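# Rotate bird house in palm using only fingers

## Task

With the bird house resting upright on the palm-up open hand, spin it using fingers alone until it is still upright and its entrance hole points approximately toward the little-finger side of the hand (away from the thumb). It fails if the bird house contacts anything other than the hand (wrist, camera or camera post included) or comes off the hand, if the arm or wrist moves, or if the palm stops facing up at any point. To finish, bring everything to rest with no hand motor overloaded or near overload (a motor dead from the start is ignored) and declare completion; the hand is then flattened automatically, and the bird house must not drop during that and must still be upright and facing as required.

## Robot and tools

Robot: one arm on a base near (0, 0, 0.073) m in the scene frame, ending in a right hand with sixteen finger motors (index, middle, ring, thumb). A camera stand is fixed beside the table. Scene frame: origin on the table top under the base, +z up, +y to the left when looking along +x.

Hand point axes: +z runs along straight fingers toward the tips, +x crosses the palm away from the thumb, +y points out of the palm face (palm surface at y = -0.062 m). In this task +x of the hand is the side the entrance hole should face. A rigid mast sits at the wrist on the palm side (x +0.042 to +0.098, z -0.158 to -0.110, y up to +0.064 m); the bird house must not touch it. Tips have rubber caps over the last 0.03 m.

The arm must stay put. Every pose number you send should be 0, even if the hand point rests a bit short of its Hand target. Do not use move for this task except with zero offsets; a move of the arm fails the goal.

execute_actions(actions, cameras): actions is a list of actions; each action is a table of 1 to 15 rows, one row per 1/30 s step, and a short table repeats its final row up to step 15. Each row is 24 numbers in [-1, 1], one list for the single arm: dx, dy, dz, rx, ry, rz, then the sixteen hand numbers, then current_limit, then speed. dx..rz are offsets (not a pose), along scene-frame axes, measured from the Hand target as it was when that action began; 1.0 equals 0.6 m or 180 degrees, and rx, ry, rz form one rotation vector about the Hand target's position. The sixteen hand numbers are absolute goal angles, each scaled between that hinge's two stops, in this order: index_mcp, index_abd, index_pip, index_dip, middle_mcp, middle_abd, middle_pip, middle_dip, ring_mcp, ring_abd, ring_pip, ring_dip, thumb_cmc, thumb_axl, thumb_mcp, thumb_ipl. Straight values: _mcp +0.75, _abd 0.00, _pip +0.58, _dip +0.70, thumb_cmc +0.71, thumb_axl +0.68, thumb_mcp +0.23, thumb_ipl +0.17. Lower numbers bend fingers toward the palm; _abd toward -1 swings a finger away from the thumb; thumb_cmc toward -1 brings the thumb in front of the palm. current_limit maps -1..+1 to 0..550 mA (minimum 11 mA) and also limits hinge speed; speed sets set-point rate as (speed+1)/2 of 8.5 rad/s. Starting values: current_limit +0.4, speed -0.6. Values persist until rewritten. cameras: list of names (cam_head_left, cam_head_right, cam_wrist), ["all"], or []; images come by default only for an empty actions list. An empty actions list just reports state.

To keep the hand unchanged, resend the hand numbers it last accepted; at the scene start, read a result first and copy its hand_goal, current limit and speed (a 0 is a real command).

move(target, speed, blend, blocking, cameras): target is one 24-number row or up to 15 rows, offsets from the current Hand target in scene axes; speed in m/s (0.002 to 2, default 0.25); blend in m for corner rounding; blocking=false returns after about 0.5 s. Result adds a move: line (done, off_target, moving, held, fault) and limits acted on.

wait(seconds): 0 to 3600, lets time pass without new commands. stop(): brakes a running move. zoom_image(camera, region): region [x0, y0, x1, y1] in pixels of that camera's latest image, at most 504 by 504; image sizes are cam_head_left and cam_head_right 896x504, cam_wrist 616x616. clear_fault(): clears a reported torque or force fault. finished_scene(scene): scene is 1 or 2; call it to declare this task done.

Results: end_effector_position (m) and quat_wxyz in the scene frame, velocities, Hand target, joint positions and torques, and per motor in the order above: hand_goal, hand_measured, hand_current_ma (positive pushes toward -1), and hand_state (moving, goal, blocked, overload). hand_current_limit and hand_speed echo the last settings. FAULT, HAND FAULT, MOTOR HOT or OVER-TEMPERATURE lines signal trouble; after a HAND FAULT line the rest of that reply's calls are skipped.

Cautions: a motor whose current stays at 495 mA or more for 5 s shuts down for 10 s, so avoid pressing goals deep into the bird house for long; before finishing, let currents drop well below that. Roll the bird house gently with fingertips and thumb in small steps, watching the cameras, so it neither slides off the palm, topples, nor falls. Something may occasionally nudge loose objects. Avoid any arm stop; faults halt hand commands too.

Each tool is called after ">>>" by a JSON object that holds its "name" and its "arguments".

## Session

>>> {"name": "execute_actions", "arguments": {"actions": []}}

Scene clock: 0.00 s.
end_effector_position=(+0.7016, -0.0074, +0.5818) hand_goal=(+0.754, +0.000, +0.576, +0.696, +0.754, +0.000, +0.576, +0.696, +0.754, +0.000, +0.576, +0.696, -0.104, +0.540, +0.162, +0.106) hand_measured=(+0.768, +0.000, +0.576, +0.696, +0.770, +0.000, +0.576, +0.696, +0.772, +0.000, +0.578, +0.696, -0.092, +0.542, +0.164, +0.108) hand_current_ma=(+21, +0, +0, +0, +24, +0, +0, +0, +29, +0, +1, +0, +14, +2, +2, +2) hand_state=(goal, goal, goal, goal, goal, goal, goal, goal, goal, goal, goal, goal, goal, goal, goal, goal) hand_current_limit=0.40 hand_speed=-0.60 end_effector_quat_wxyz=(+0.696, +0.708, +0.077, +0.098)
Joint positions: [0.327 0.384 1.749 -1.53 1.605 -0.974]
Joint velocities: within noise
Joint torques (N m): no reading
Hand target: +0.7016, -0.0074, +0.5818; +0.696, +0.708, +0.077, +0.098

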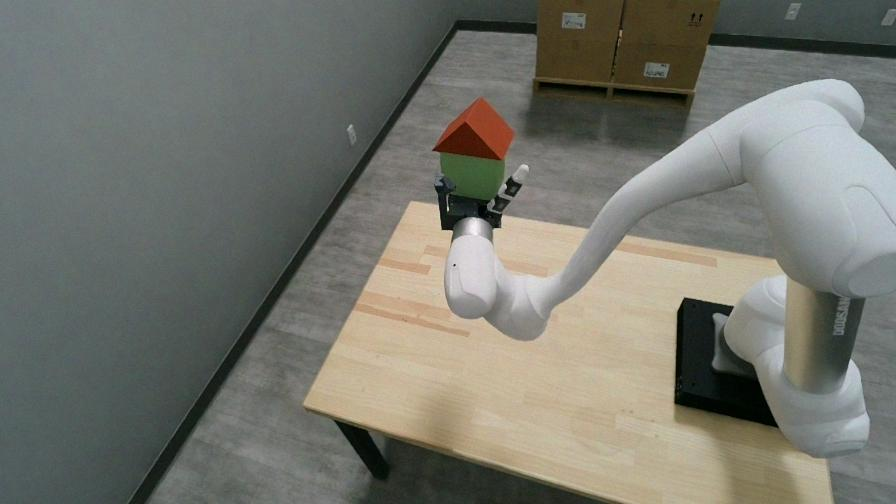

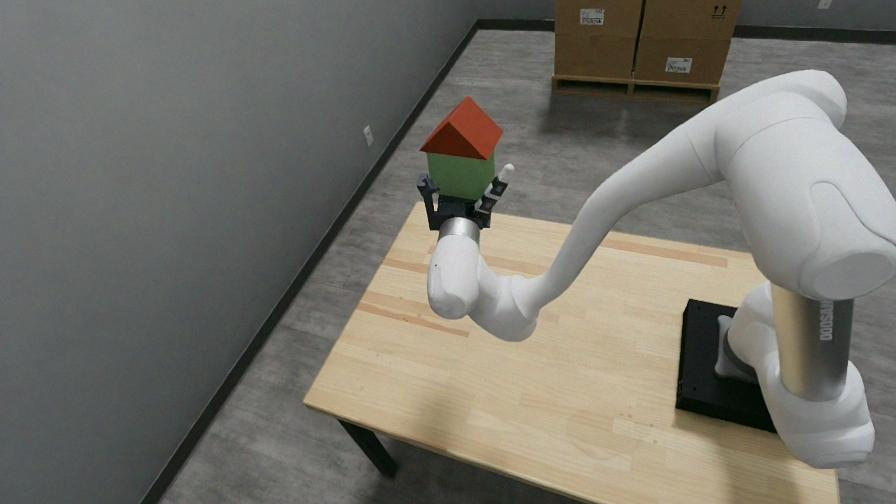

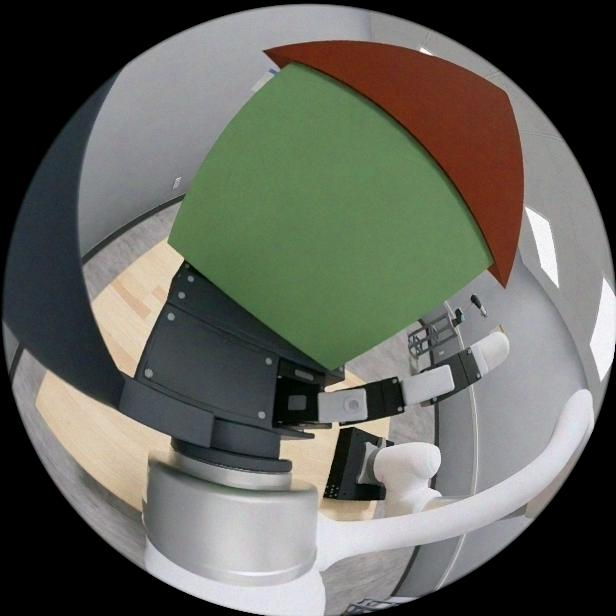

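>>> {"name": "zoom_image", "arguments": {"camera": "cam_head_left", "region": [400, 80, 560, 240]}}

>>> {"name": "zoom_image", "arguments": {"camera": "cam_head_right", "region": [380, 80, 540, 240]}}

>>> {"name": "zoom_image", "arguments": {"camera": "cam_wrist", "region": [60, 20, 560, 520]}}

Scaled by 3.150.

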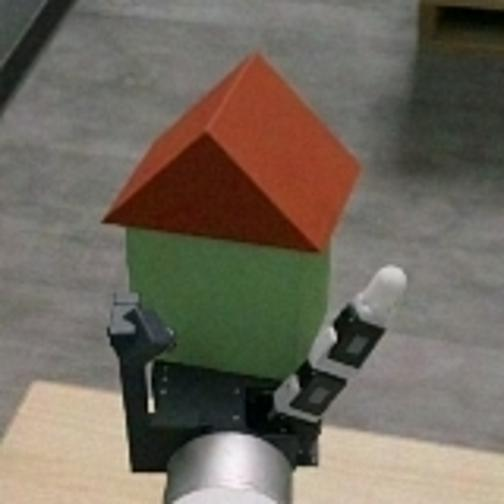

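Scaled by 3.150.

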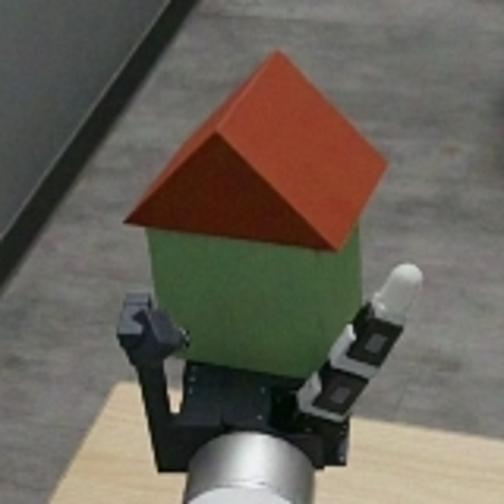

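Scaled by 1.008 from the camera's image (finer frame: 880x880).

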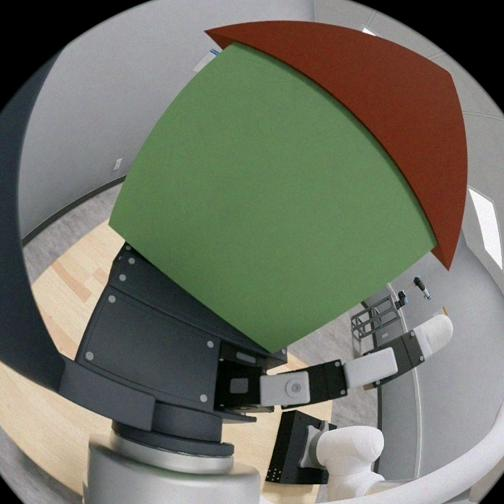

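>>> {"name": "zoom_image", "arguments": {"camera": "cam_head_left", "region": [470, 125, 530, 205]}}

>>> {"name": "zoom_image", "arguments": {"camera": "cam_head_right", "region": [460, 125, 520, 205]}}

>>> {"name": "zoom_image", "arguments": {"camera": "cam_wrist", "region": [240, 230, 540, 440]}}

>>> {"name": "zoom_image", "arguments": {"camera": "cam_wrist", "region": [100, 30, 400, 440]}}

Scaled by 6.300.

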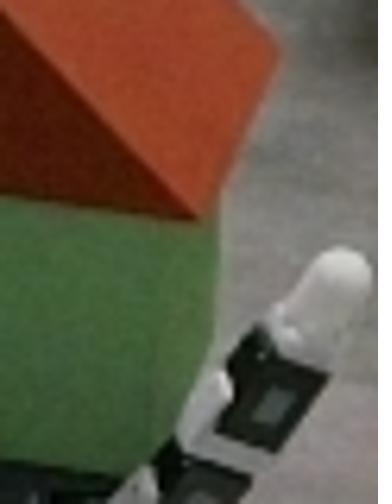

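Scaled by 6.300.

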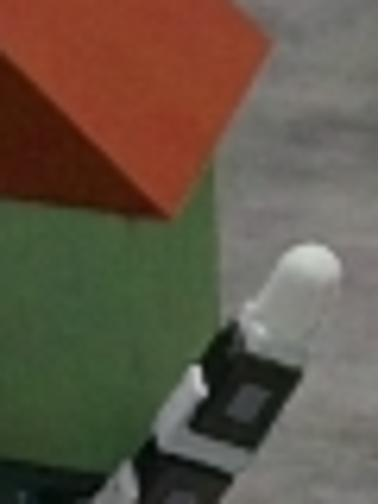

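Scaled by 1.680 from the camera's image (finer frame: 880x880).

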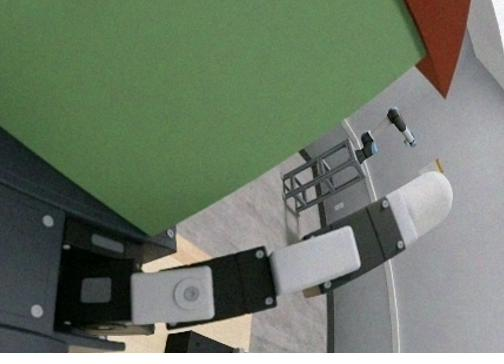

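Scaled by 1.229 from the camera's image (finer frame: 880x880).

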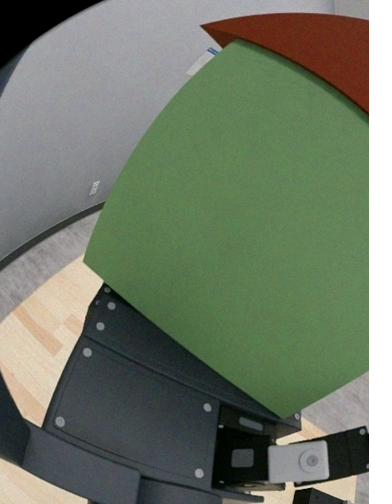

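>>> {"name": "execute_actions", "arguments": {"actions": [[[0,0,0,0,0,0,0.754,0,0.576,0.696,0.754,0,0.576,0.696,0.754,0,0.576,0.2,-0.104,0.68,0.506,-0.1,0.4,-0.8]],[[0,0,0,0,0,0,0.754,0,0.576,0.696,0.754,0,0.576,0.696,0.754,0,0.576,-0.3,-0.104,0.68,0.506,-0.1,0.4,-0.8]],[[0,0,0,0,0,0,0.754,0,0.576,0.696,0.754,0,0.576,0.696,0.754,0,0.576,-0.3,-0.543,0.68,0.506,-0.1,0.4,-0.8]],[[0,0,0,0,0,0,0.754,0,0.576,0.696,0.754,0,0.576,0.696,0.754,0,0.576,-0.3,-0.543,0.68,0.506,-0.1,0.4,-0.8]]], "cameras": ["all"]}}

>>> {"name": "zoom_image", "arguments": {"camera": "cam_wrist", "region": [60, 20, 560, 520]}}

>>> {"name": "zoom_image", "arguments": {"camera": "cam_head_left", "region": [420, 90, 540, 240]}}

>>> {"name": "zoom_image", "arguments": {"camera": "cam_head_right", "region": [400, 90, 520, 240]}}

Scene clock: 144.70 s.
end_effector_position=(+0.7016, -0.0074, +0.5818) hand_goal=(+0.754, +0.000, +0.576, +0.696, +0.754, +0.000, +0.576, +0.696, +0.754, +0.000, +0.576, -0.300, -0.542, +0.680, +0.506, -0.100) hand_measured=(+0.768, +0.000, +0.576, +0.696, +0.770, +0.000, +0.576, +0.696, +0.772, +0.000, +0.578, -0.298, -0.538, +0.678, +0.506, -0.098) hand_current_ma=(+21, +0, +0, +0, +24, +0, +0, +0, +29, +0, +1, +2, +3, -2, -1, +2) hand_state=(goal, goal, goal, goal, goal, goal, goal, goal, goal, goal, goal, goal, goal, goal, goal, goal) hand_current_limit=0.40 hand_speed=-0.80 end_effector_quat_wxyz=(+0.696, +0.708, +0.077, +0.098)
Joint positions: [0.327 0.384 1.749 -1.53 1.605 -0.974]
Joint torques (N m): [-2.08 -66.7 -32.55 -2.33 1.61 0.29]
Hand target: +0.7016, -0.0074, +0.5818; +0.696, +0.708, +0.077, +0.098
Off the commanded pose: 0.000 m, 0 deg.

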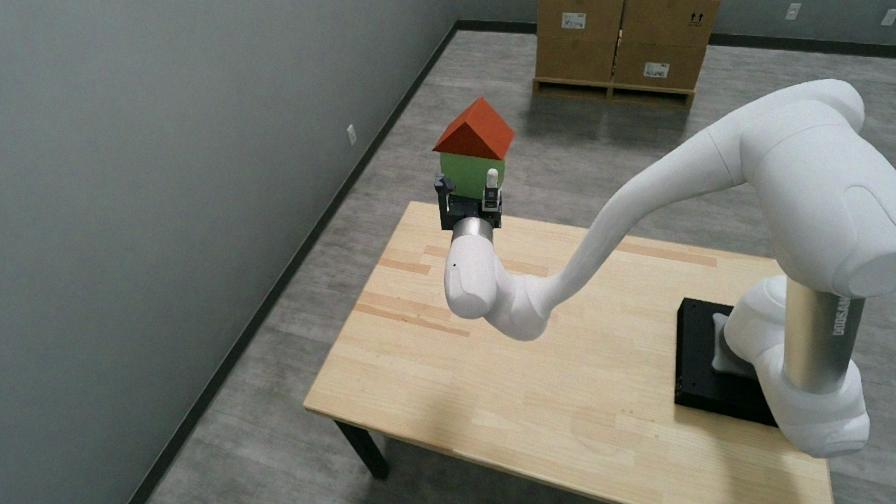

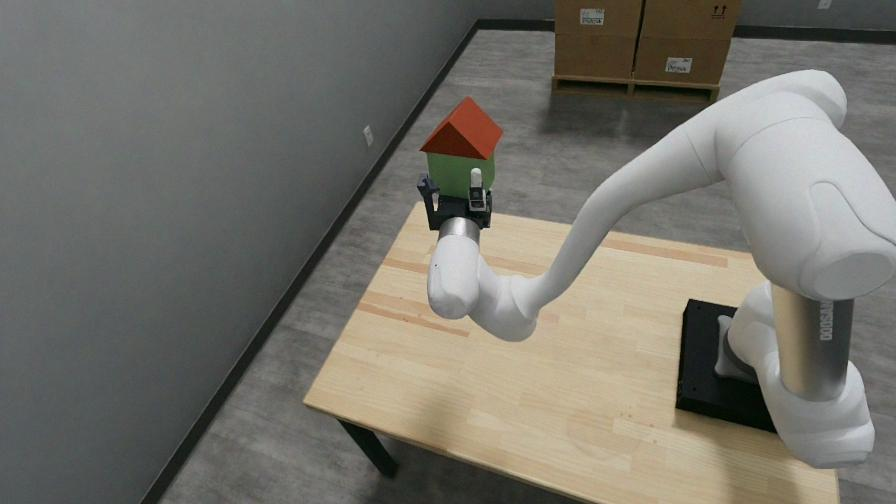

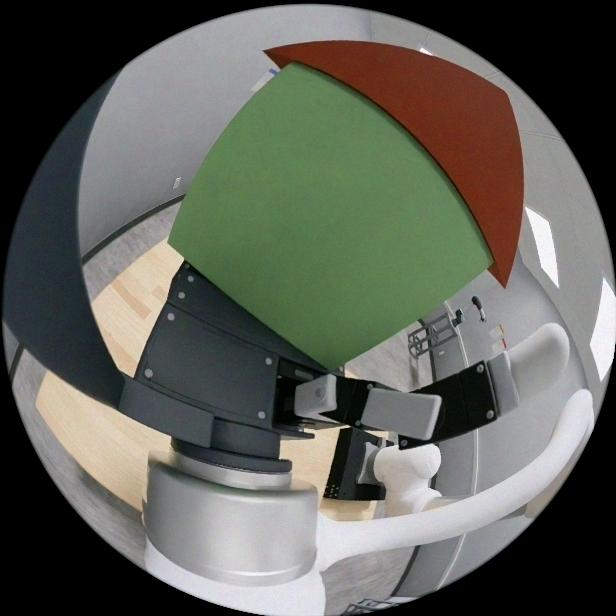

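Scaled by 1.008 from the camera's image (finer frame: 880x880).

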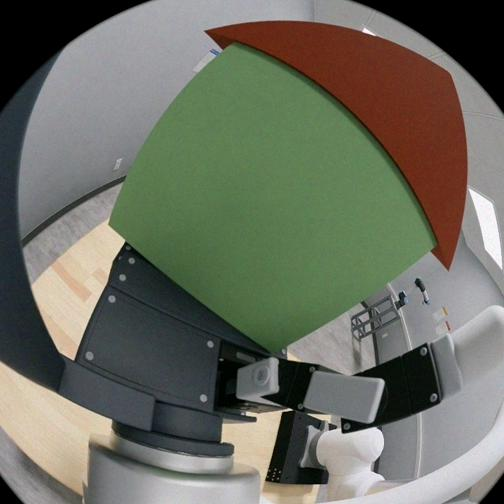

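Scaled by 3.360.

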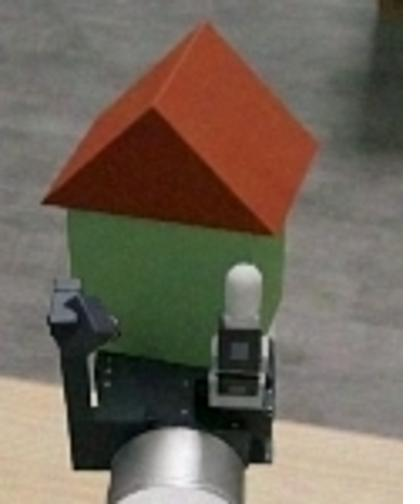

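Scaled by 3.360.

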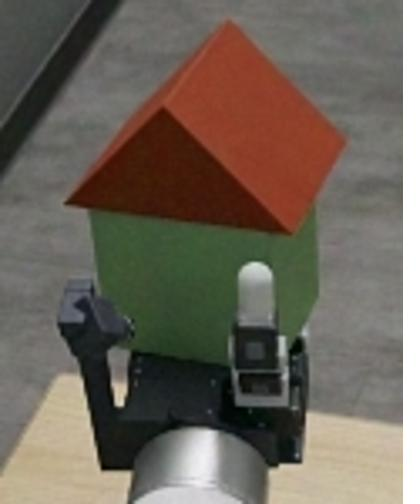

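>>> {"name": "execute_actions", "arguments": {"actions": [[[0,0,0,0,0,0,0.754,0,0.576,0.696,0.754,0,0.576,0.696,0.754,0,0.576,-0.62,-0.543,0.68,0.506,-0.45,0.4,-0.85]],[[0,0,0,0,0,0,0.754,0,0.576,0.696,0.754,0,0.576,0.696,0.754,0,0.576,-0.62,-0.543,0.68,0.506,-0.632,0.4,-0.85]],[[0,0,0,0,0,0,0.754,0,0.576,0.696,0.754,0,0.576,0.696,0.754,0,0.5,-0.62,-0.543,0.68,0.506,-0.632,0.4,-0.85]]], "cameras": ["cam_wrist","cam_head_right"]}}

>>> {"name": "zoom_image", "arguments": {"camera": "cam_head_right", "region": [400, 90, 520, 240]}}

Scene clock: 165.47 s.
end_effector_position=(+0.7016, -0.0074, +0.5818) hand_goal=(+0.754, +0.000, +0.576, +0.696, +0.754, +0.000, +0.576, +0.696, +0.754, +0.000, +0.500, -0.620, -0.542, +0.680, +0.506, -0.632) hand_measured=(+0.768, +0.000, +0.576, +0.696, +0.770, +0.000, +0.576, +0.696, +0.772, +0.000, +0.514, -0.618, -0.538, +0.678, +0.506, -0.630) hand_current_ma=(+21, +0, +0, +0, +24, +0, +0, +0, +31, +0, +18, +2, +3, -2, +0, +1) hand_state=(goal, goal, goal, goal, goal, goal, goal, goal, goal, goal, goal, goal, goal, goal, goal, goal) hand_current_limit=0.40 hand_speed=-0.85 end_effector_quat_wxyz=(+0.696, +0.708, +0.077, +0.098)
Joint positions: [0.327 0.384 1.749 -1.53 1.605 -0.974]
Joint torques (N m): [-2.29 -66.57 -32.66 -2.36 1.71 0.3]
Hand target: +0.7016, -0.0074, +0.5818; +0.696, +0.708, +0.077, +0.098
Off the commanded pose: 0.000 m, 0 deg.
Images, in order (width x height): cam_head_right 896x504, cam_wrist 616x616.

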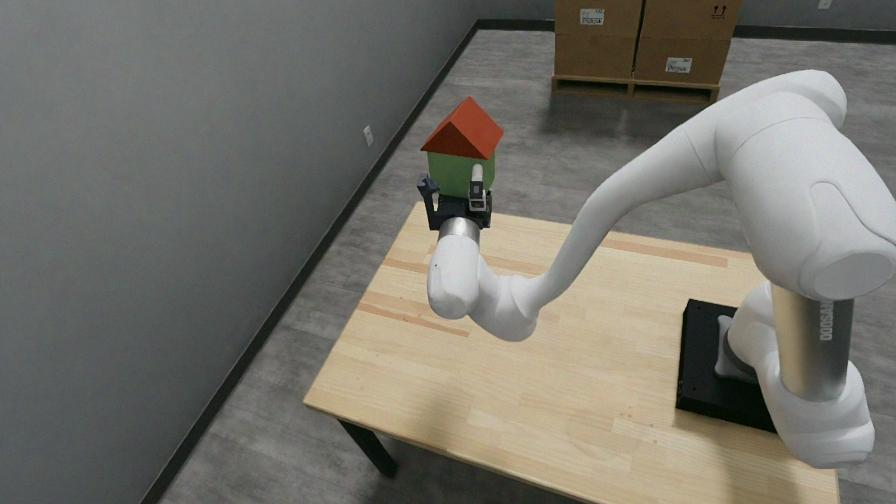

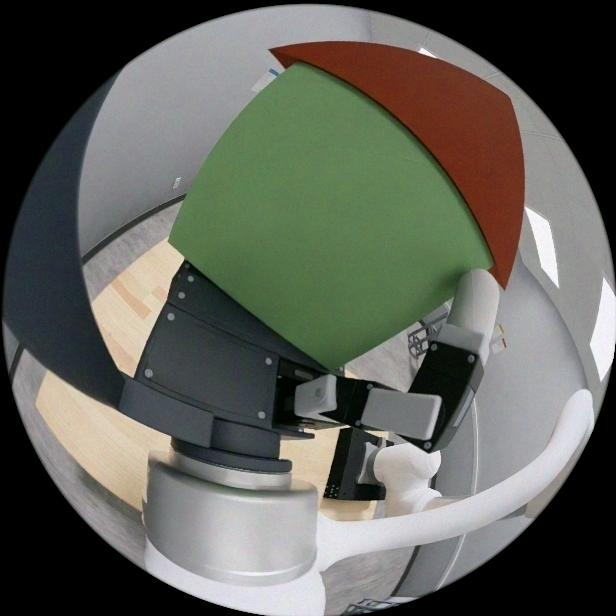

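Scaled by 3.360.

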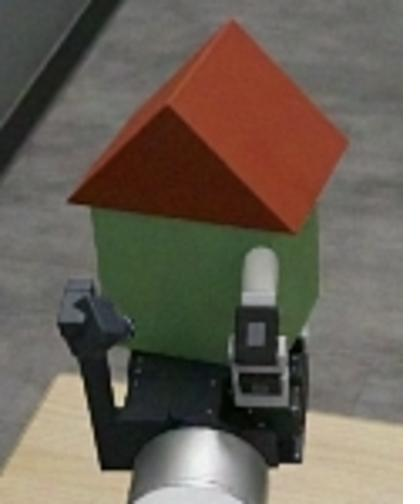

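>>> {"name": "execute_actions", "arguments": {"actions": [[[0,0,0,0,0,0,0.754,0,0.576,0.696,0.754,0,0.576,0.696,0.754,0,0.576,-0.62,-0.543,0.68,0.506,-0.632,0.4,-0.85]],[[0,0,0,0,0,0,0.754,0,0.576,0.696,0.754,0,0.576,0.696,0.754,0,0.576,-0.8,-0.543,0.68,0.506,-0.8,0.4,-0.85]],[[0,0,0,0,0,0,0.754,0,0.576,0.696,0.754,0,0.576,0.696,0.754,0,0.576,-0.8,-0.543,0.68,0.506,-0.8,0.4,-0.85]]], "cameras": ["cam_wrist","cam_head_right"]}}

>>> {"name": "zoom_image", "arguments": {"camera": "cam_head_right", "region": [400, 90, 520, 240]}}

Scene clock: 184.50 s.
end_effector_position=(+0.7016, -0.0074, +0.5818) hand_goal=(+0.754, +0.000, +0.576, +0.696, +0.754, +0.000, +0.576, +0.696, +0.754, +0.000, +0.576, -0.800, -0.542, +0.680, +0.506, -0.800) hand_measured=(+0.768, +0.000, +0.576, +0.696, +0.770, +0.000, +0.576, +0.696, +0.772, +0.000, +0.578, -0.798, -0.538, +0.678, +0.508, -0.794) hand_current_ma=(+21, +0, +0, +0, +26, +0, +0, +0, +31, +0, +1, +2, +3, -2, +3, +8) hand_state=(goal, goal, goal, goal, goal, goal, goal, goal, goal, goal, goal, goal, goal, goal, goal, goal) hand_current_limit=0.40 hand_speed=-0.85 end_effector_quat_wxyz=(+0.696, +0.708, +0.077, +0.098)
Joint positions: [0.327 0.384 1.749 -1.53 1.605 -0.974]
Joint torques (N m): [-2.55 -66.66 -32.47 -2.26 1.69 0.3]
Hand target: +0.7016, -0.0074, +0.5818; +0.696, +0.708, +0.077, +0.098
Off the commanded pose: 0.000 m, 0 deg.
Images, in order (width x height): cam_head_right 896x504, cam_wrist 616x616.

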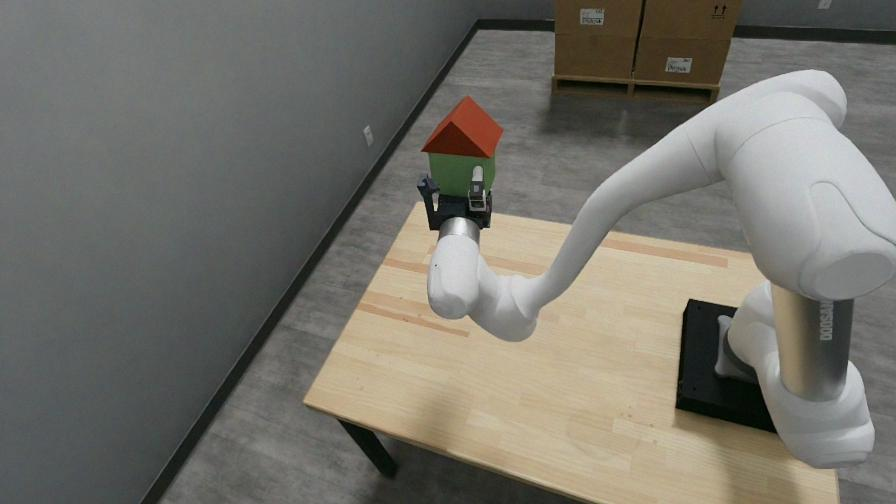

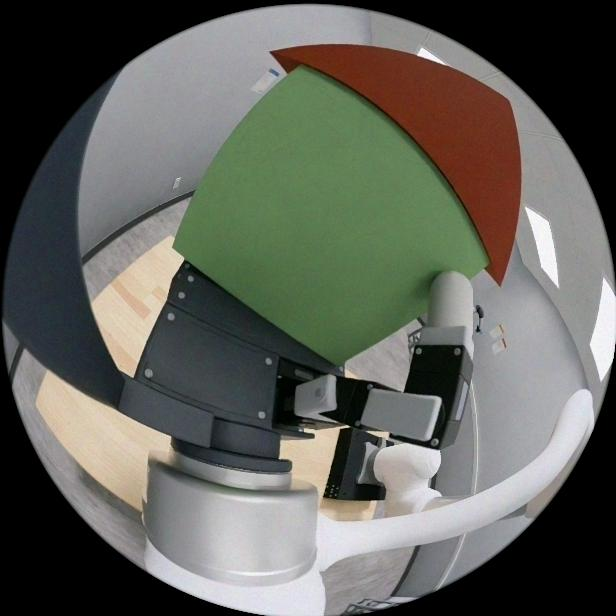

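Scaled by 3.360.

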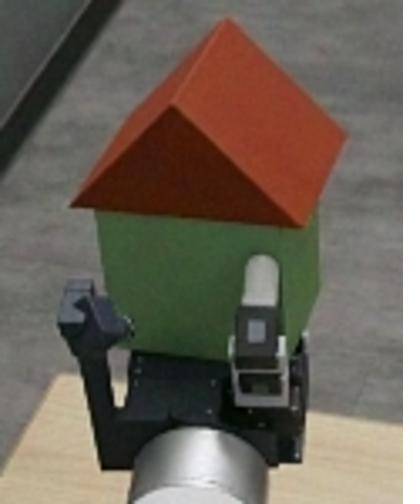

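>>> {"name": "execute_actions", "arguments": {"actions": [[[0,0,0,0,0,0,0.754,0,0.576,0.696,0.754,0,0.576,0.696,0.754,0,0.576,-0.95,-0.543,0.68,0.506,-0.97,0.4,-0.87]],[[0,0,0,0,0,0,0.754,0,0.576,0.696,0.754,0,0.576,0.696,0.754,0,0.576,-0.95,-0.543,0.68,0.4,-0.97,0.4,-0.87]],[[0,0,0,0,0,0,0.754,0,0.576,0.696,0.754,0,0.576,0.696,0.754,0,0.576,-0.95,-0.543,0.68,0.34,-0.97,0.4,-0.87]]], "cameras": ["cam_wrist","cam_head_right"]}}

>>> {"name": "zoom_image", "arguments": {"camera": "cam_head_right", "region": [400, 90, 520, 240]}}

Scene clock: 194.03 s.
end_effector_position=(+0.7016, -0.0074, +0.5818) hand_goal=(+0.754, +0.000, +0.576, +0.696, +0.754, +0.000, +0.576, +0.696, +0.754, +0.000, +0.576, -0.950, -0.542, +0.680, +0.340, -0.970) hand_measured=(+0.770, +0.000, +0.576, +0.696, +0.770, +0.000, +0.576, +0.696, +0.772, +0.000, +0.580, -0.948, -0.538, +0.680, +0.352, -0.970) hand_current_ma=(+25, +0, +0, +0, +26, +0, +0, +0, +31, +0, +4, +2, +3, +0, +22, +0) hand_state=(goal, goal, goal, goal, goal, goal, goal, goal, goal, goal, goal, goal, goal, goal, goal, goal) hand_current_limit=0.40 hand_speed=-0.87 end_effector_quat_wxyz=(+0.696, +0.708, +0.077, +0.098)
Joint positions: [0.327 0.384 1.749 -1.53 1.605 -0.974]
Joint torques (N m): [-2.68 -66.44 -32.55 -2.32 1.69 0.23]
Hand target: +0.7016, -0.0074, +0.5818; +0.696, +0.708, +0.077, +0.098
Off the commanded pose: 0.000 m, 0 deg.
Images, in order (width x height): cam_head_right 896x504, cam_wrist 616x616.

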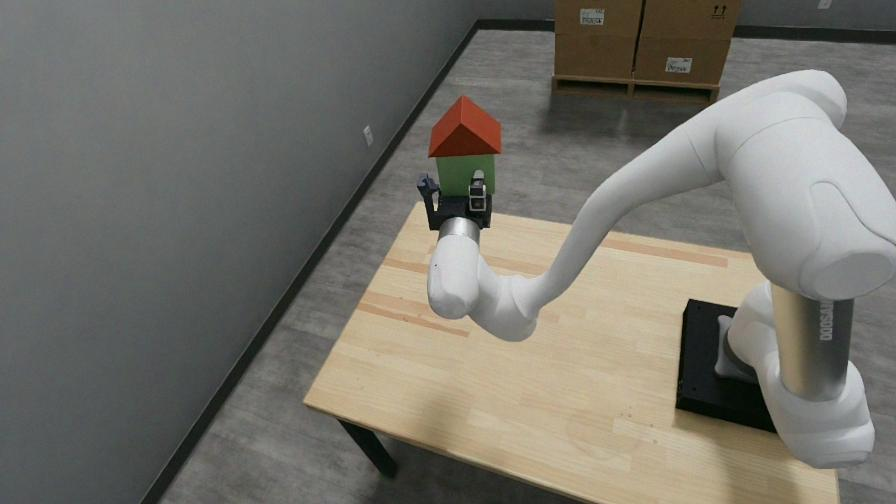

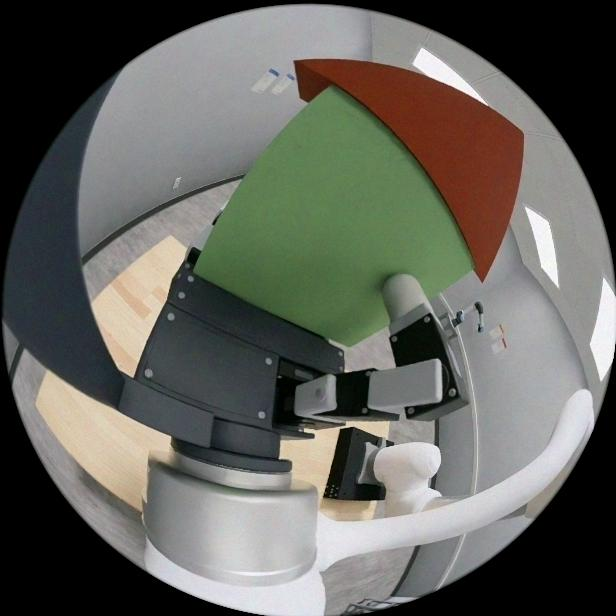

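Scaled by 3.360.

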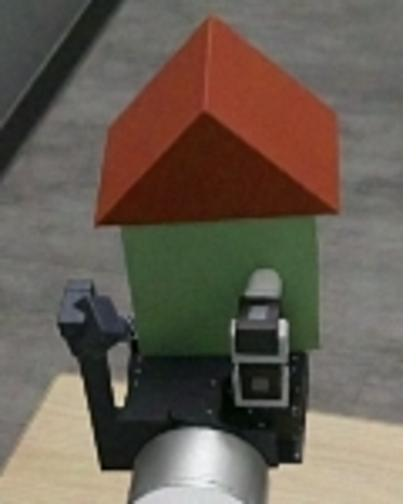

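>>> {"name": "execute_actions", "arguments": {"actions": [[[0,0,0,0,0,0,0.754,0,0.576,0.696,0.754,0,0.576,0.696,0.754,0,0.576,-0.95,-0.543,0.68,0.15,-0.9,0.4,-0.87]],[[0,0,0,0,0,0,0.754,0,0.576,0.696,0.754,0,0.576,0.696,0.754,0,0.576,-0.95,-0.543,0.68,0.0,-0.8,0.4,-0.87]],[[0,0,0,0,0,0,0.754,0,0.576,0.696,0.754,0,0.576,0.696,0.754,0,0.576,-0.95,-0.543,0.68,-0.1,-0.75,0.4,-0.87]]], "cameras": ["cam_wrist","cam_head_right"]}}

>>> {"name": "zoom_image", "arguments": {"camera": "cam_head_right", "region": [400, 90, 520, 240]}}

Scene clock: 210.10 s.
end_effector_position=(+0.7016, -0.0074, +0.5818) hand_goal=(+0.754, +0.000, +0.576, +0.696, +0.754, +0.000, +0.576, +0.696, +0.754, +0.000, +0.576, -0.950, -0.542, +0.680, -0.100, -0.750) hand_measured=(+0.774, +0.000, +0.578, +0.696, +0.774, +0.000, +0.578, +0.696, +0.776, -0.008, +0.586, -0.942, -0.524, +0.700, -0.066, -0.746) hand_current_ma=(+35, +0, +1, +0, +35, +0, +1, +0, +39, -8, +13, +8, +29, +40, +98, +6) hand_state=(blocked, goal, goal, goal, goal, goal, goal, goal, blocked, goal, goal, goal, goal, goal, blocked, goal) hand_current_limit=0.40 hand_speed=-0.87 end_effector_quat_wxyz=(+0.696, +0.708, +0.077, +0.098)
Joint positions: [0.327 0.384 1.749 -1.53 1.605 -0.974]
Joint torques (N m): [-1.98 -66.84 -32.67 -2.38 1.69 0.32]
Hand target: +0.7016, -0.0074, +0.5818; +0.696, +0.708, +0.077, +0.098
Off the commanded pose: 0.000 m, 0 deg.
Images, in order (width x height): cam_head_right 896x504, cam_wrist 616x616.

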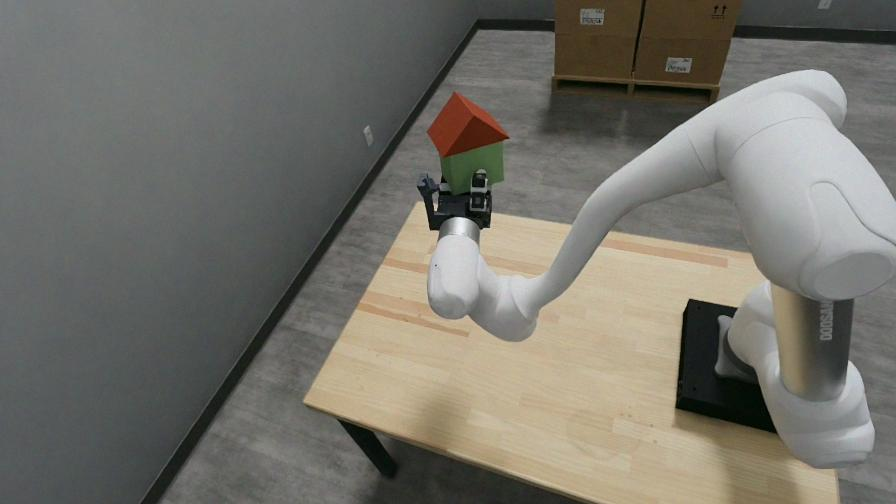

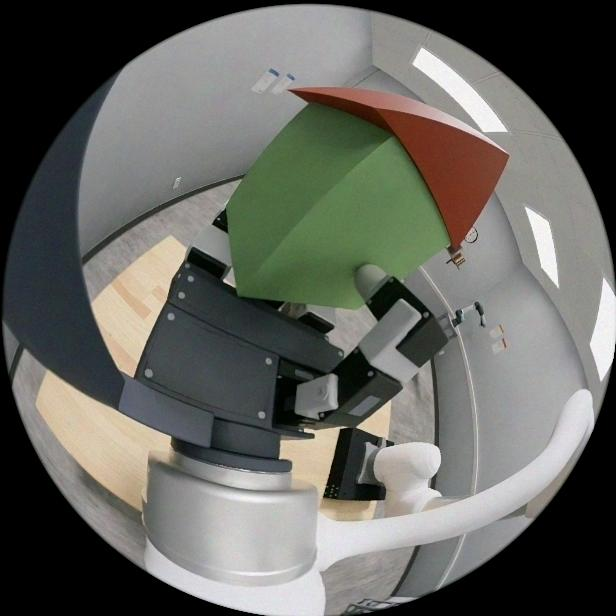

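Scaled by 3.360.

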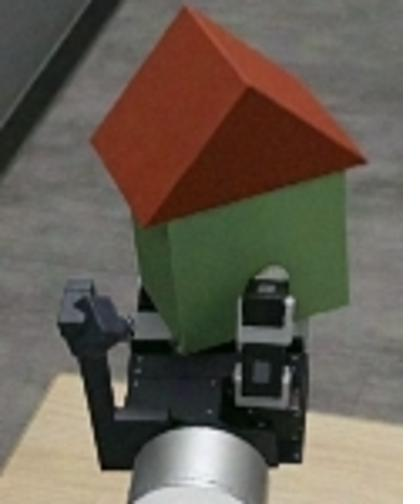

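>>> {"name": "execute_actions", "arguments": {"actions": [[[0,0,0,0,0,0,0.754,0,0.576,0.696,0.754,0,0.576,0.696,0.754,0,0.576,-0.95,-0.543,0.68,0.1,-0.72,0.4,-0.85]],[[0,0,0,0,0,0,0.754,0,0.576,0.696,0.754,0,0.576,0.696,0.754,0,0.576,-0.95,0.07,0.68,0.0,-0.6,0.4,-0.8]],[[0,0,0,0,0,0,0.754,0,0.576,0.696,0.754,0,0.576,0.696,0.754,0,0.576,-0.95,0.07,0.68,-0.3,-0.3,0.4,-0.85]],[[0,0,0,0,0,0,0.754,0,0.576,0.696,0.754,0,0.576,0.696,0.754,0,0.45,-0.95,0.07,0.68,-0.45,-0.15,0.4,-0.87]]], "cameras": ["cam_wrist","cam_head_right"]}}

>>> {"name": "zoom_image", "arguments": {"camera": "cam_head_right", "region": [400, 90, 520, 240]}}

Scene clock: 272.93 s.
end_effector_position=(+0.7016, -0.0074, +0.5818) hand_goal=(+0.754, +0.000, +0.576, +0.696, +0.754, +0.000, +0.576, +0.696, +0.754, +0.000, +0.450, -0.950, +0.070, +0.680, -0.450, -0.150) hand_measured=(+0.774, +0.000, +0.580, +0.696, +0.774, +0.000, +0.578, +0.696, +0.778, -0.004, +0.468, -0.942, +0.076, +0.688, -0.430, -0.146) hand_current_ma=(+35, +0, +3, +0, +34, +0, +2, +0, +44, -4, +28, +8, +7, +10, +44, +4) hand_state=(blocked, goal, goal, goal, goal, goal, goal, goal, blocked, goal, goal, goal, goal, goal, goal, goal) hand_current_limit=0.40 hand_speed=-0.87 end_effector_quat_wxyz=(+0.696, +0.708, +0.077, +0.098)
Joint positions: [0.327 0.384 1.749 -1.53 1.605 -0.974]
Joint torques (N m): [-2.44 -66.81 -32.57 -2.29 1.63 0.26]
Hand target: +0.7016, -0.0074, +0.5818; +0.696, +0.708, +0.077, +0.098
Off the commanded pose: 0.000 m, 0 deg.
Images, in order (width x height): cam_head_right 896x504, cam_wrist 616x616.

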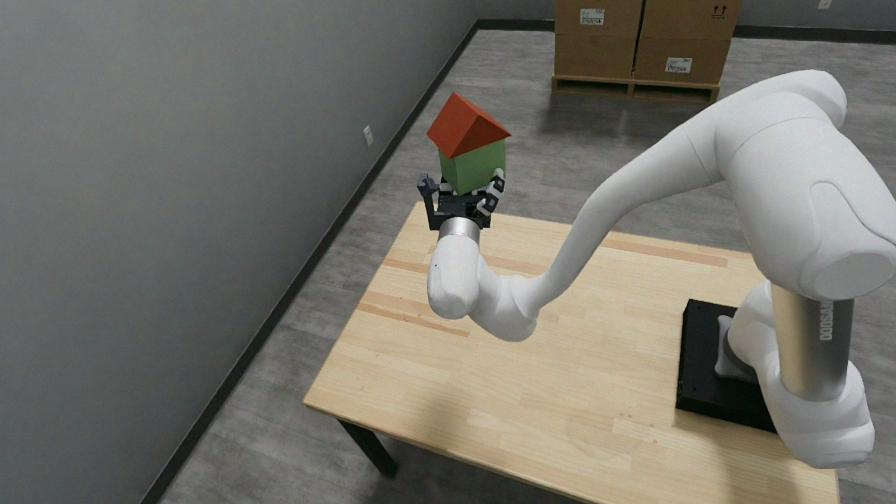

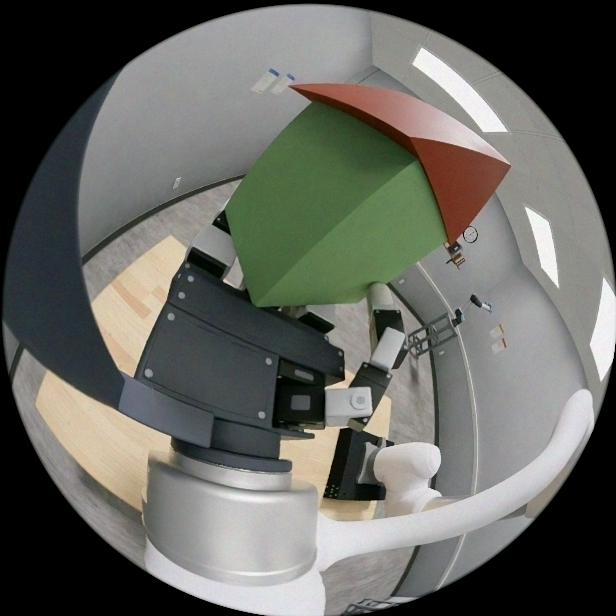

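Scaled by 3.360.

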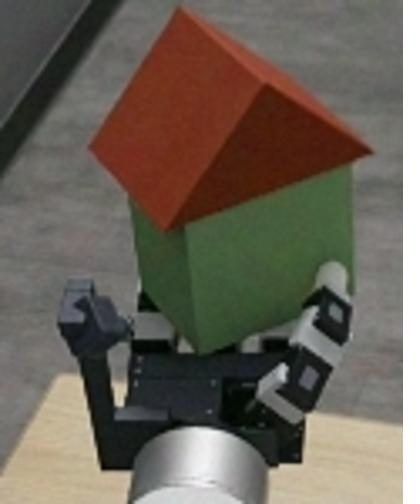

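>>> {"name": "execute_actions", "arguments": {"actions": [[[0,0,0,0,0,0,0.754,0,0.576,0.696,0.754,0,0.576,0.696,0.754,0,0.3,-0.95,0.07,0.68,-0.5,-0.12,0.4,-0.9]],[[0,0,0,0,0,0,0.754,0,0.576,0.696,0.754,0,0.576,0.696,0.754,0,0.15,-0.95,0.07,0.68,-0.56,-0.1,0.4,-0.9]],[[0,0,0,0,0,0,0.754,0,0.576,0.696,0.754,0,0.576,0.696,0.754,0,0.15,-0.95,0.07,0.68,-0.56,-0.1,0.4,-0.9]]], "cameras": ["cam_wrist","cam_head_right"]}}

>>> {"name": "zoom_image", "arguments": {"camera": "cam_head_right", "region": [400, 90, 520, 240]}}

Scene clock: 285.40 s.
end_effector_position=(+0.7016, -0.0074, +0.5818) hand_goal=(+0.754, +0.000, +0.576, +0.696, +0.754, +0.000, +0.576, +0.696, +0.754, +0.000, +0.150, -0.950, +0.070, +0.680, -0.560, -0.100) hand_measured=(+0.774, +0.000, +0.580, +0.696, +0.774, +0.000, +0.578, +0.696, +0.788, -0.012, +0.192, -0.930, +0.078, +0.692, -0.536, -0.090) hand_current_ma=(+35, +0, +3, +0, +34, +0, +2, +0, +70, -12, +91, +32, +10, +21, +56, +18) hand_state=(blocked, goal, goal, goal, goal, goal, goal, goal, blocked, goal, blocked, goal, goal, goal, blocked, goal) hand_current_limit=0.40 hand_speed=-0.90 end_effector_quat_wxyz=(+0.696, +0.708, +0.077, +0.098)
Joint positions: [0.327 0.384 1.749 -1.53 1.605 -0.974]
Joint torques (N m): [-2.82 -66.39 -32.8 -2.4 1.72 0.34]
Hand target: +0.7016, -0.0074, +0.5818; +0.696, +0.708, +0.077, +0.098
Off the commanded pose: 0.000 m, 0 deg.
Images, in order (width x height): cam_head_right 896x504, cam_wrist 616x616.

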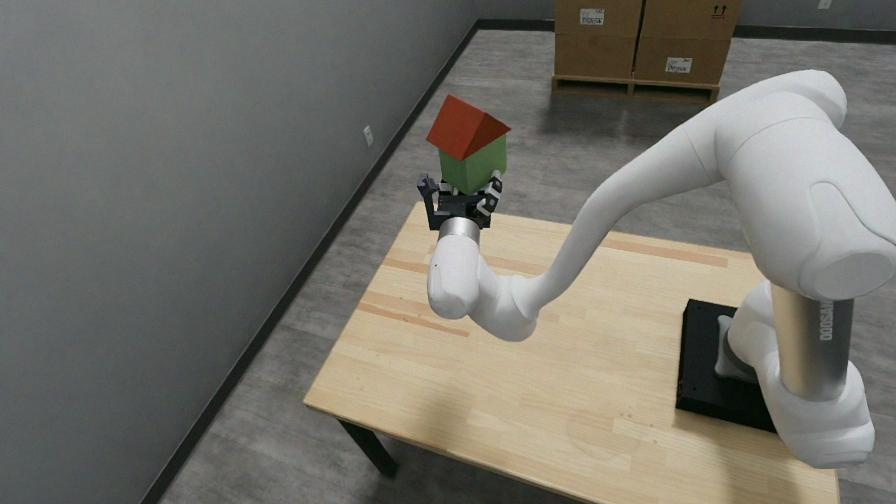

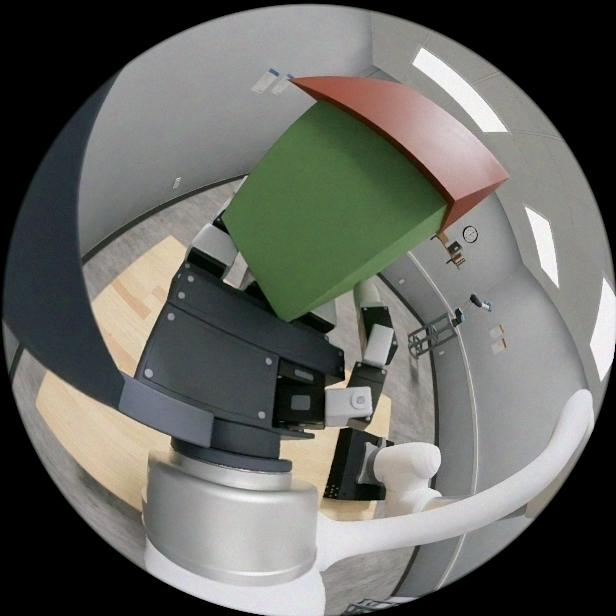

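Scaled by 3.360.

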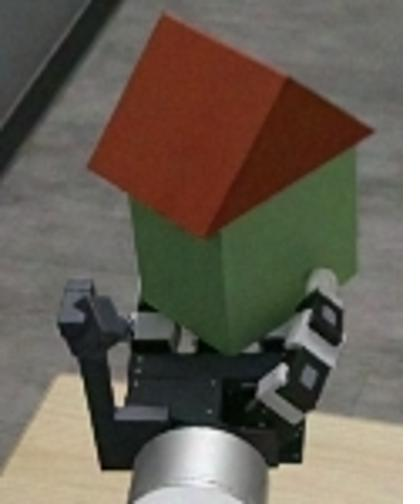

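>>> {"name": "execute_actions", "arguments": {"actions": [[[0,0,0,0,0,0,0.754,0,0.576,0.696,0.754,0,0.576,0.696,0.754,0,0.0,-0.9,0.07,0.68,-0.56,-0.1,0.4,-0.9]],[[0,0,0,0,0,0,0.754,0,0.576,0.696,0.754,0,0.576,0.696,0.754,0,-0.1,-0.9,0.07,0.68,-0.56,-0.1,0.4,-0.9]],[[0,0,0,0,0,0,0.754,0,0.576,0.696,0.754,0,0.576,0.696,0.754,0,-0.1,-0.9,0.07,0.68,-0.56,-0.1,0.4,-0.9]]], "cameras": ["cam_wrist","cam_head_right"]}}

>>> {"name": "zoom_image", "arguments": {"camera": "cam_head_right", "region": [400, 90, 520, 240]}}

Scene clock: 295.17 s.
end_effector_position=(+0.7016, -0.0074, +0.5818) hand_goal=(+0.754, +0.000, +0.576, +0.696, +0.754, +0.000, +0.576, +0.696, +0.754, +0.000, -0.100, -0.900, +0.070, +0.680, -0.560, -0.100) hand_measured=(+0.774, +0.000, +0.580, +0.696, +0.774, +0.000, +0.578, +0.696, +0.784, -0.006, -0.078, -0.898, +0.078, +0.692, -0.554, -0.094) hand_current_ma=(+35, +0, +3, +0, +35, +0, +2, +0, +59, -5, +36, +1, +10, +21, +10, +11) hand_state=(blocked, goal, goal, goal, goal, goal, goal, goal, blocked, goal, blocked, goal, goal, goal, goal, goal) hand_current_limit=0.40 hand_speed=-0.90 end_effector_quat_wxyz=(+0.696, +0.708, +0.077, +0.098)
Joint positions: [0.327 0.384 1.749 -1.53 1.605 -0.974]
Joint torques (N m): [-2.4 -66.24 -32.66 -2.38 1.74 0.32]
Hand target: +0.7016, -0.0074, +0.5818; +0.696, +0.708, +0.077, +0.098
Off the commanded pose: 0.000 m, 0 deg.
Images, in order (width x height): cam_head_right 896x504, cam_wrist 616x616.

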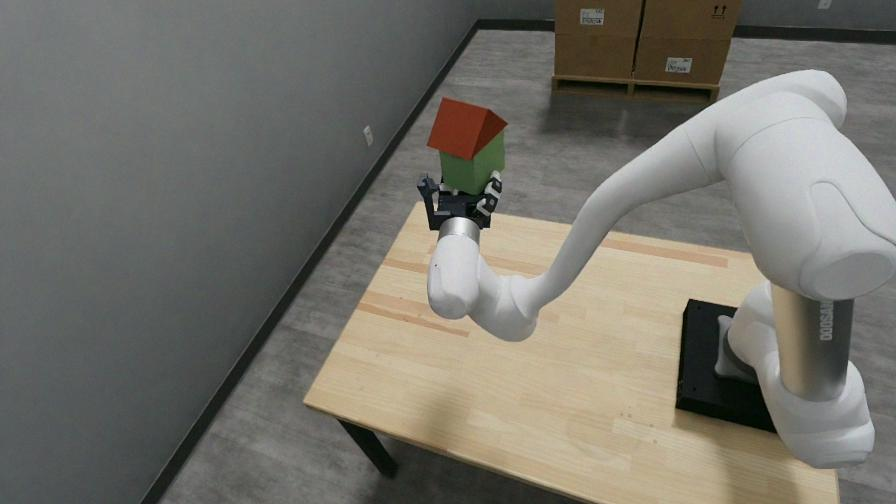

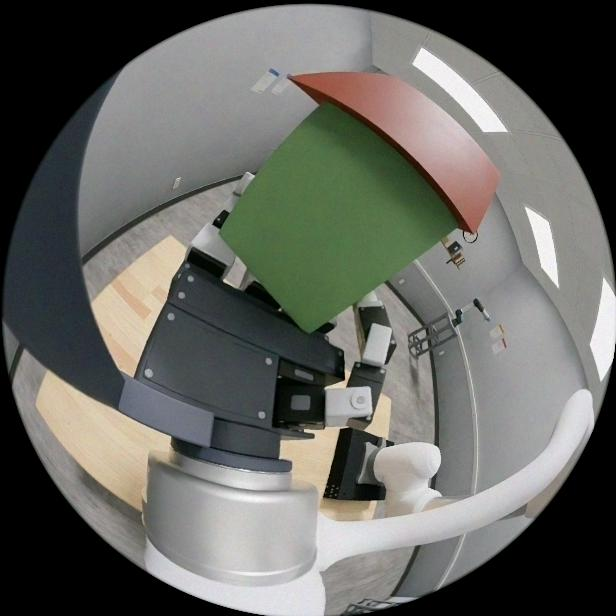

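Scaled by 3.360.

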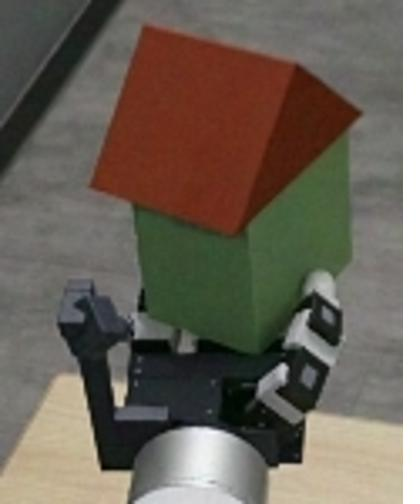

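>>> {"name": "execute_actions", "arguments": {"actions": [[[0,0,0,0,0,0,0.8,0,0.576,0.696,0.754,0,0.576,0.696,0.754,0,-0.1,-0.9,0.07,0.68,-0.56,-0.1,0.4,-0.95]],[[0,0,0,0,0,0,0.83,0,0.576,0.696,0.754,0,0.576,0.696,0.754,0,-0.1,-0.9,0.07,0.68,-0.56,-0.1,0.4,-0.95]]], "cameras": ["cam_wrist","cam_head_right"]}}

>>> {"name": "zoom_image", "arguments": {"camera": "cam_head_right", "region": [400, 90, 520, 240]}}

Scene clock: 352.77 s.
end_effector_position=(+0.7016, -0.0074, +0.5818) hand_goal=(+0.830, +0.000, +0.576, +0.696, +0.754, +0.000, +0.576, +0.696, +0.754, +0.000, -0.100, -0.900, +0.070, +0.680, -0.560, -0.100) hand_measured=(+0.838, +0.000, +0.580, +0.696, +0.774, +0.000, +0.578, +0.696, +0.784, -0.006, -0.078, -0.898, +0.078, +0.692, -0.554, -0.094) hand_current_ma=(+9, +0, +3, +0, +35, +0, +2, +0, +59, -5, +34, +1, +10, +21, +10, +11) hand_state=(goal, goal, goal, goal, goal, goal, goal, goal, blocked, goal, blocked, goal, goal, goal, goal, goal) hand_current_limit=0.40 hand_speed=-0.95 end_effector_quat_wxyz=(+0.696, +0.708, +0.077, +0.098)
Joint positions: [0.327 0.384 1.749 -1.53 1.605 -0.974]
Joint torques (N m): [-2.25 -66.47 -32.61 -2.45 1.73 0.28]
Hand target: +0.7016, -0.0074, +0.5818; +0.696, +0.708, +0.077, +0.098
Off the commanded pose: 0.000 m, 0 deg.
Images, in order (width x height): cam_head_right 896x504, cam_wrist 616x616.

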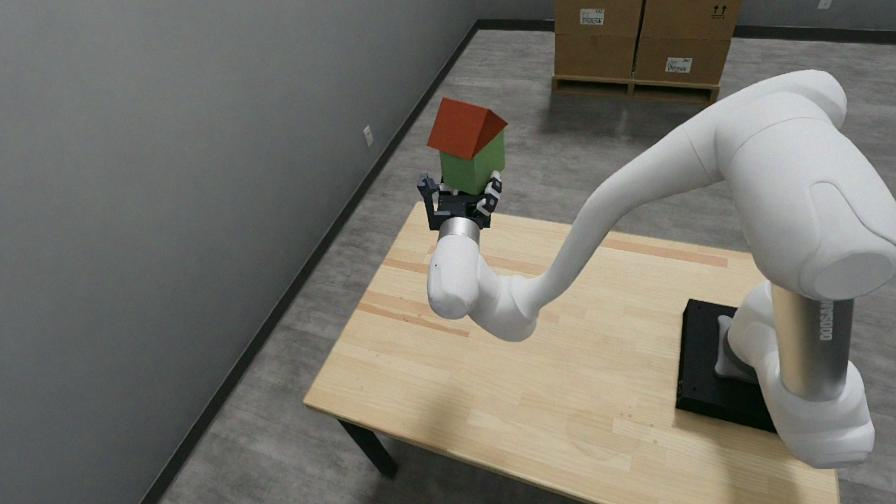

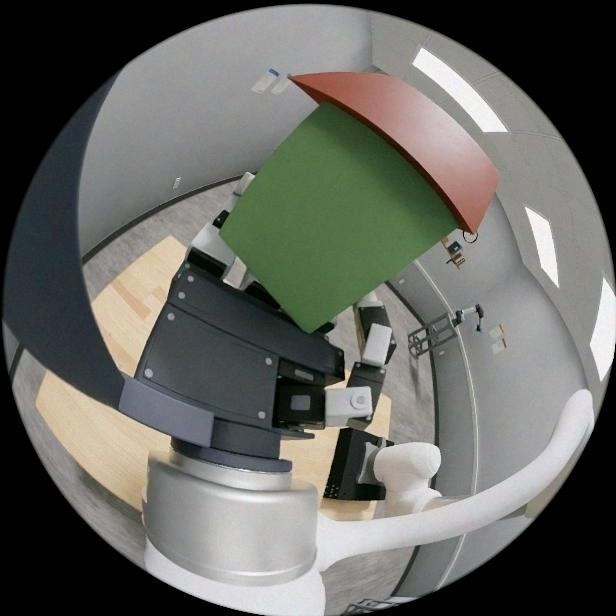

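Scaled by 3.360.

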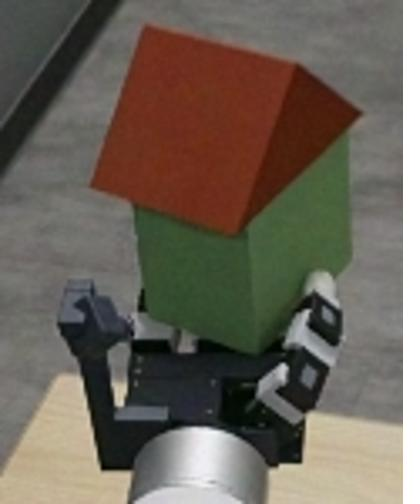

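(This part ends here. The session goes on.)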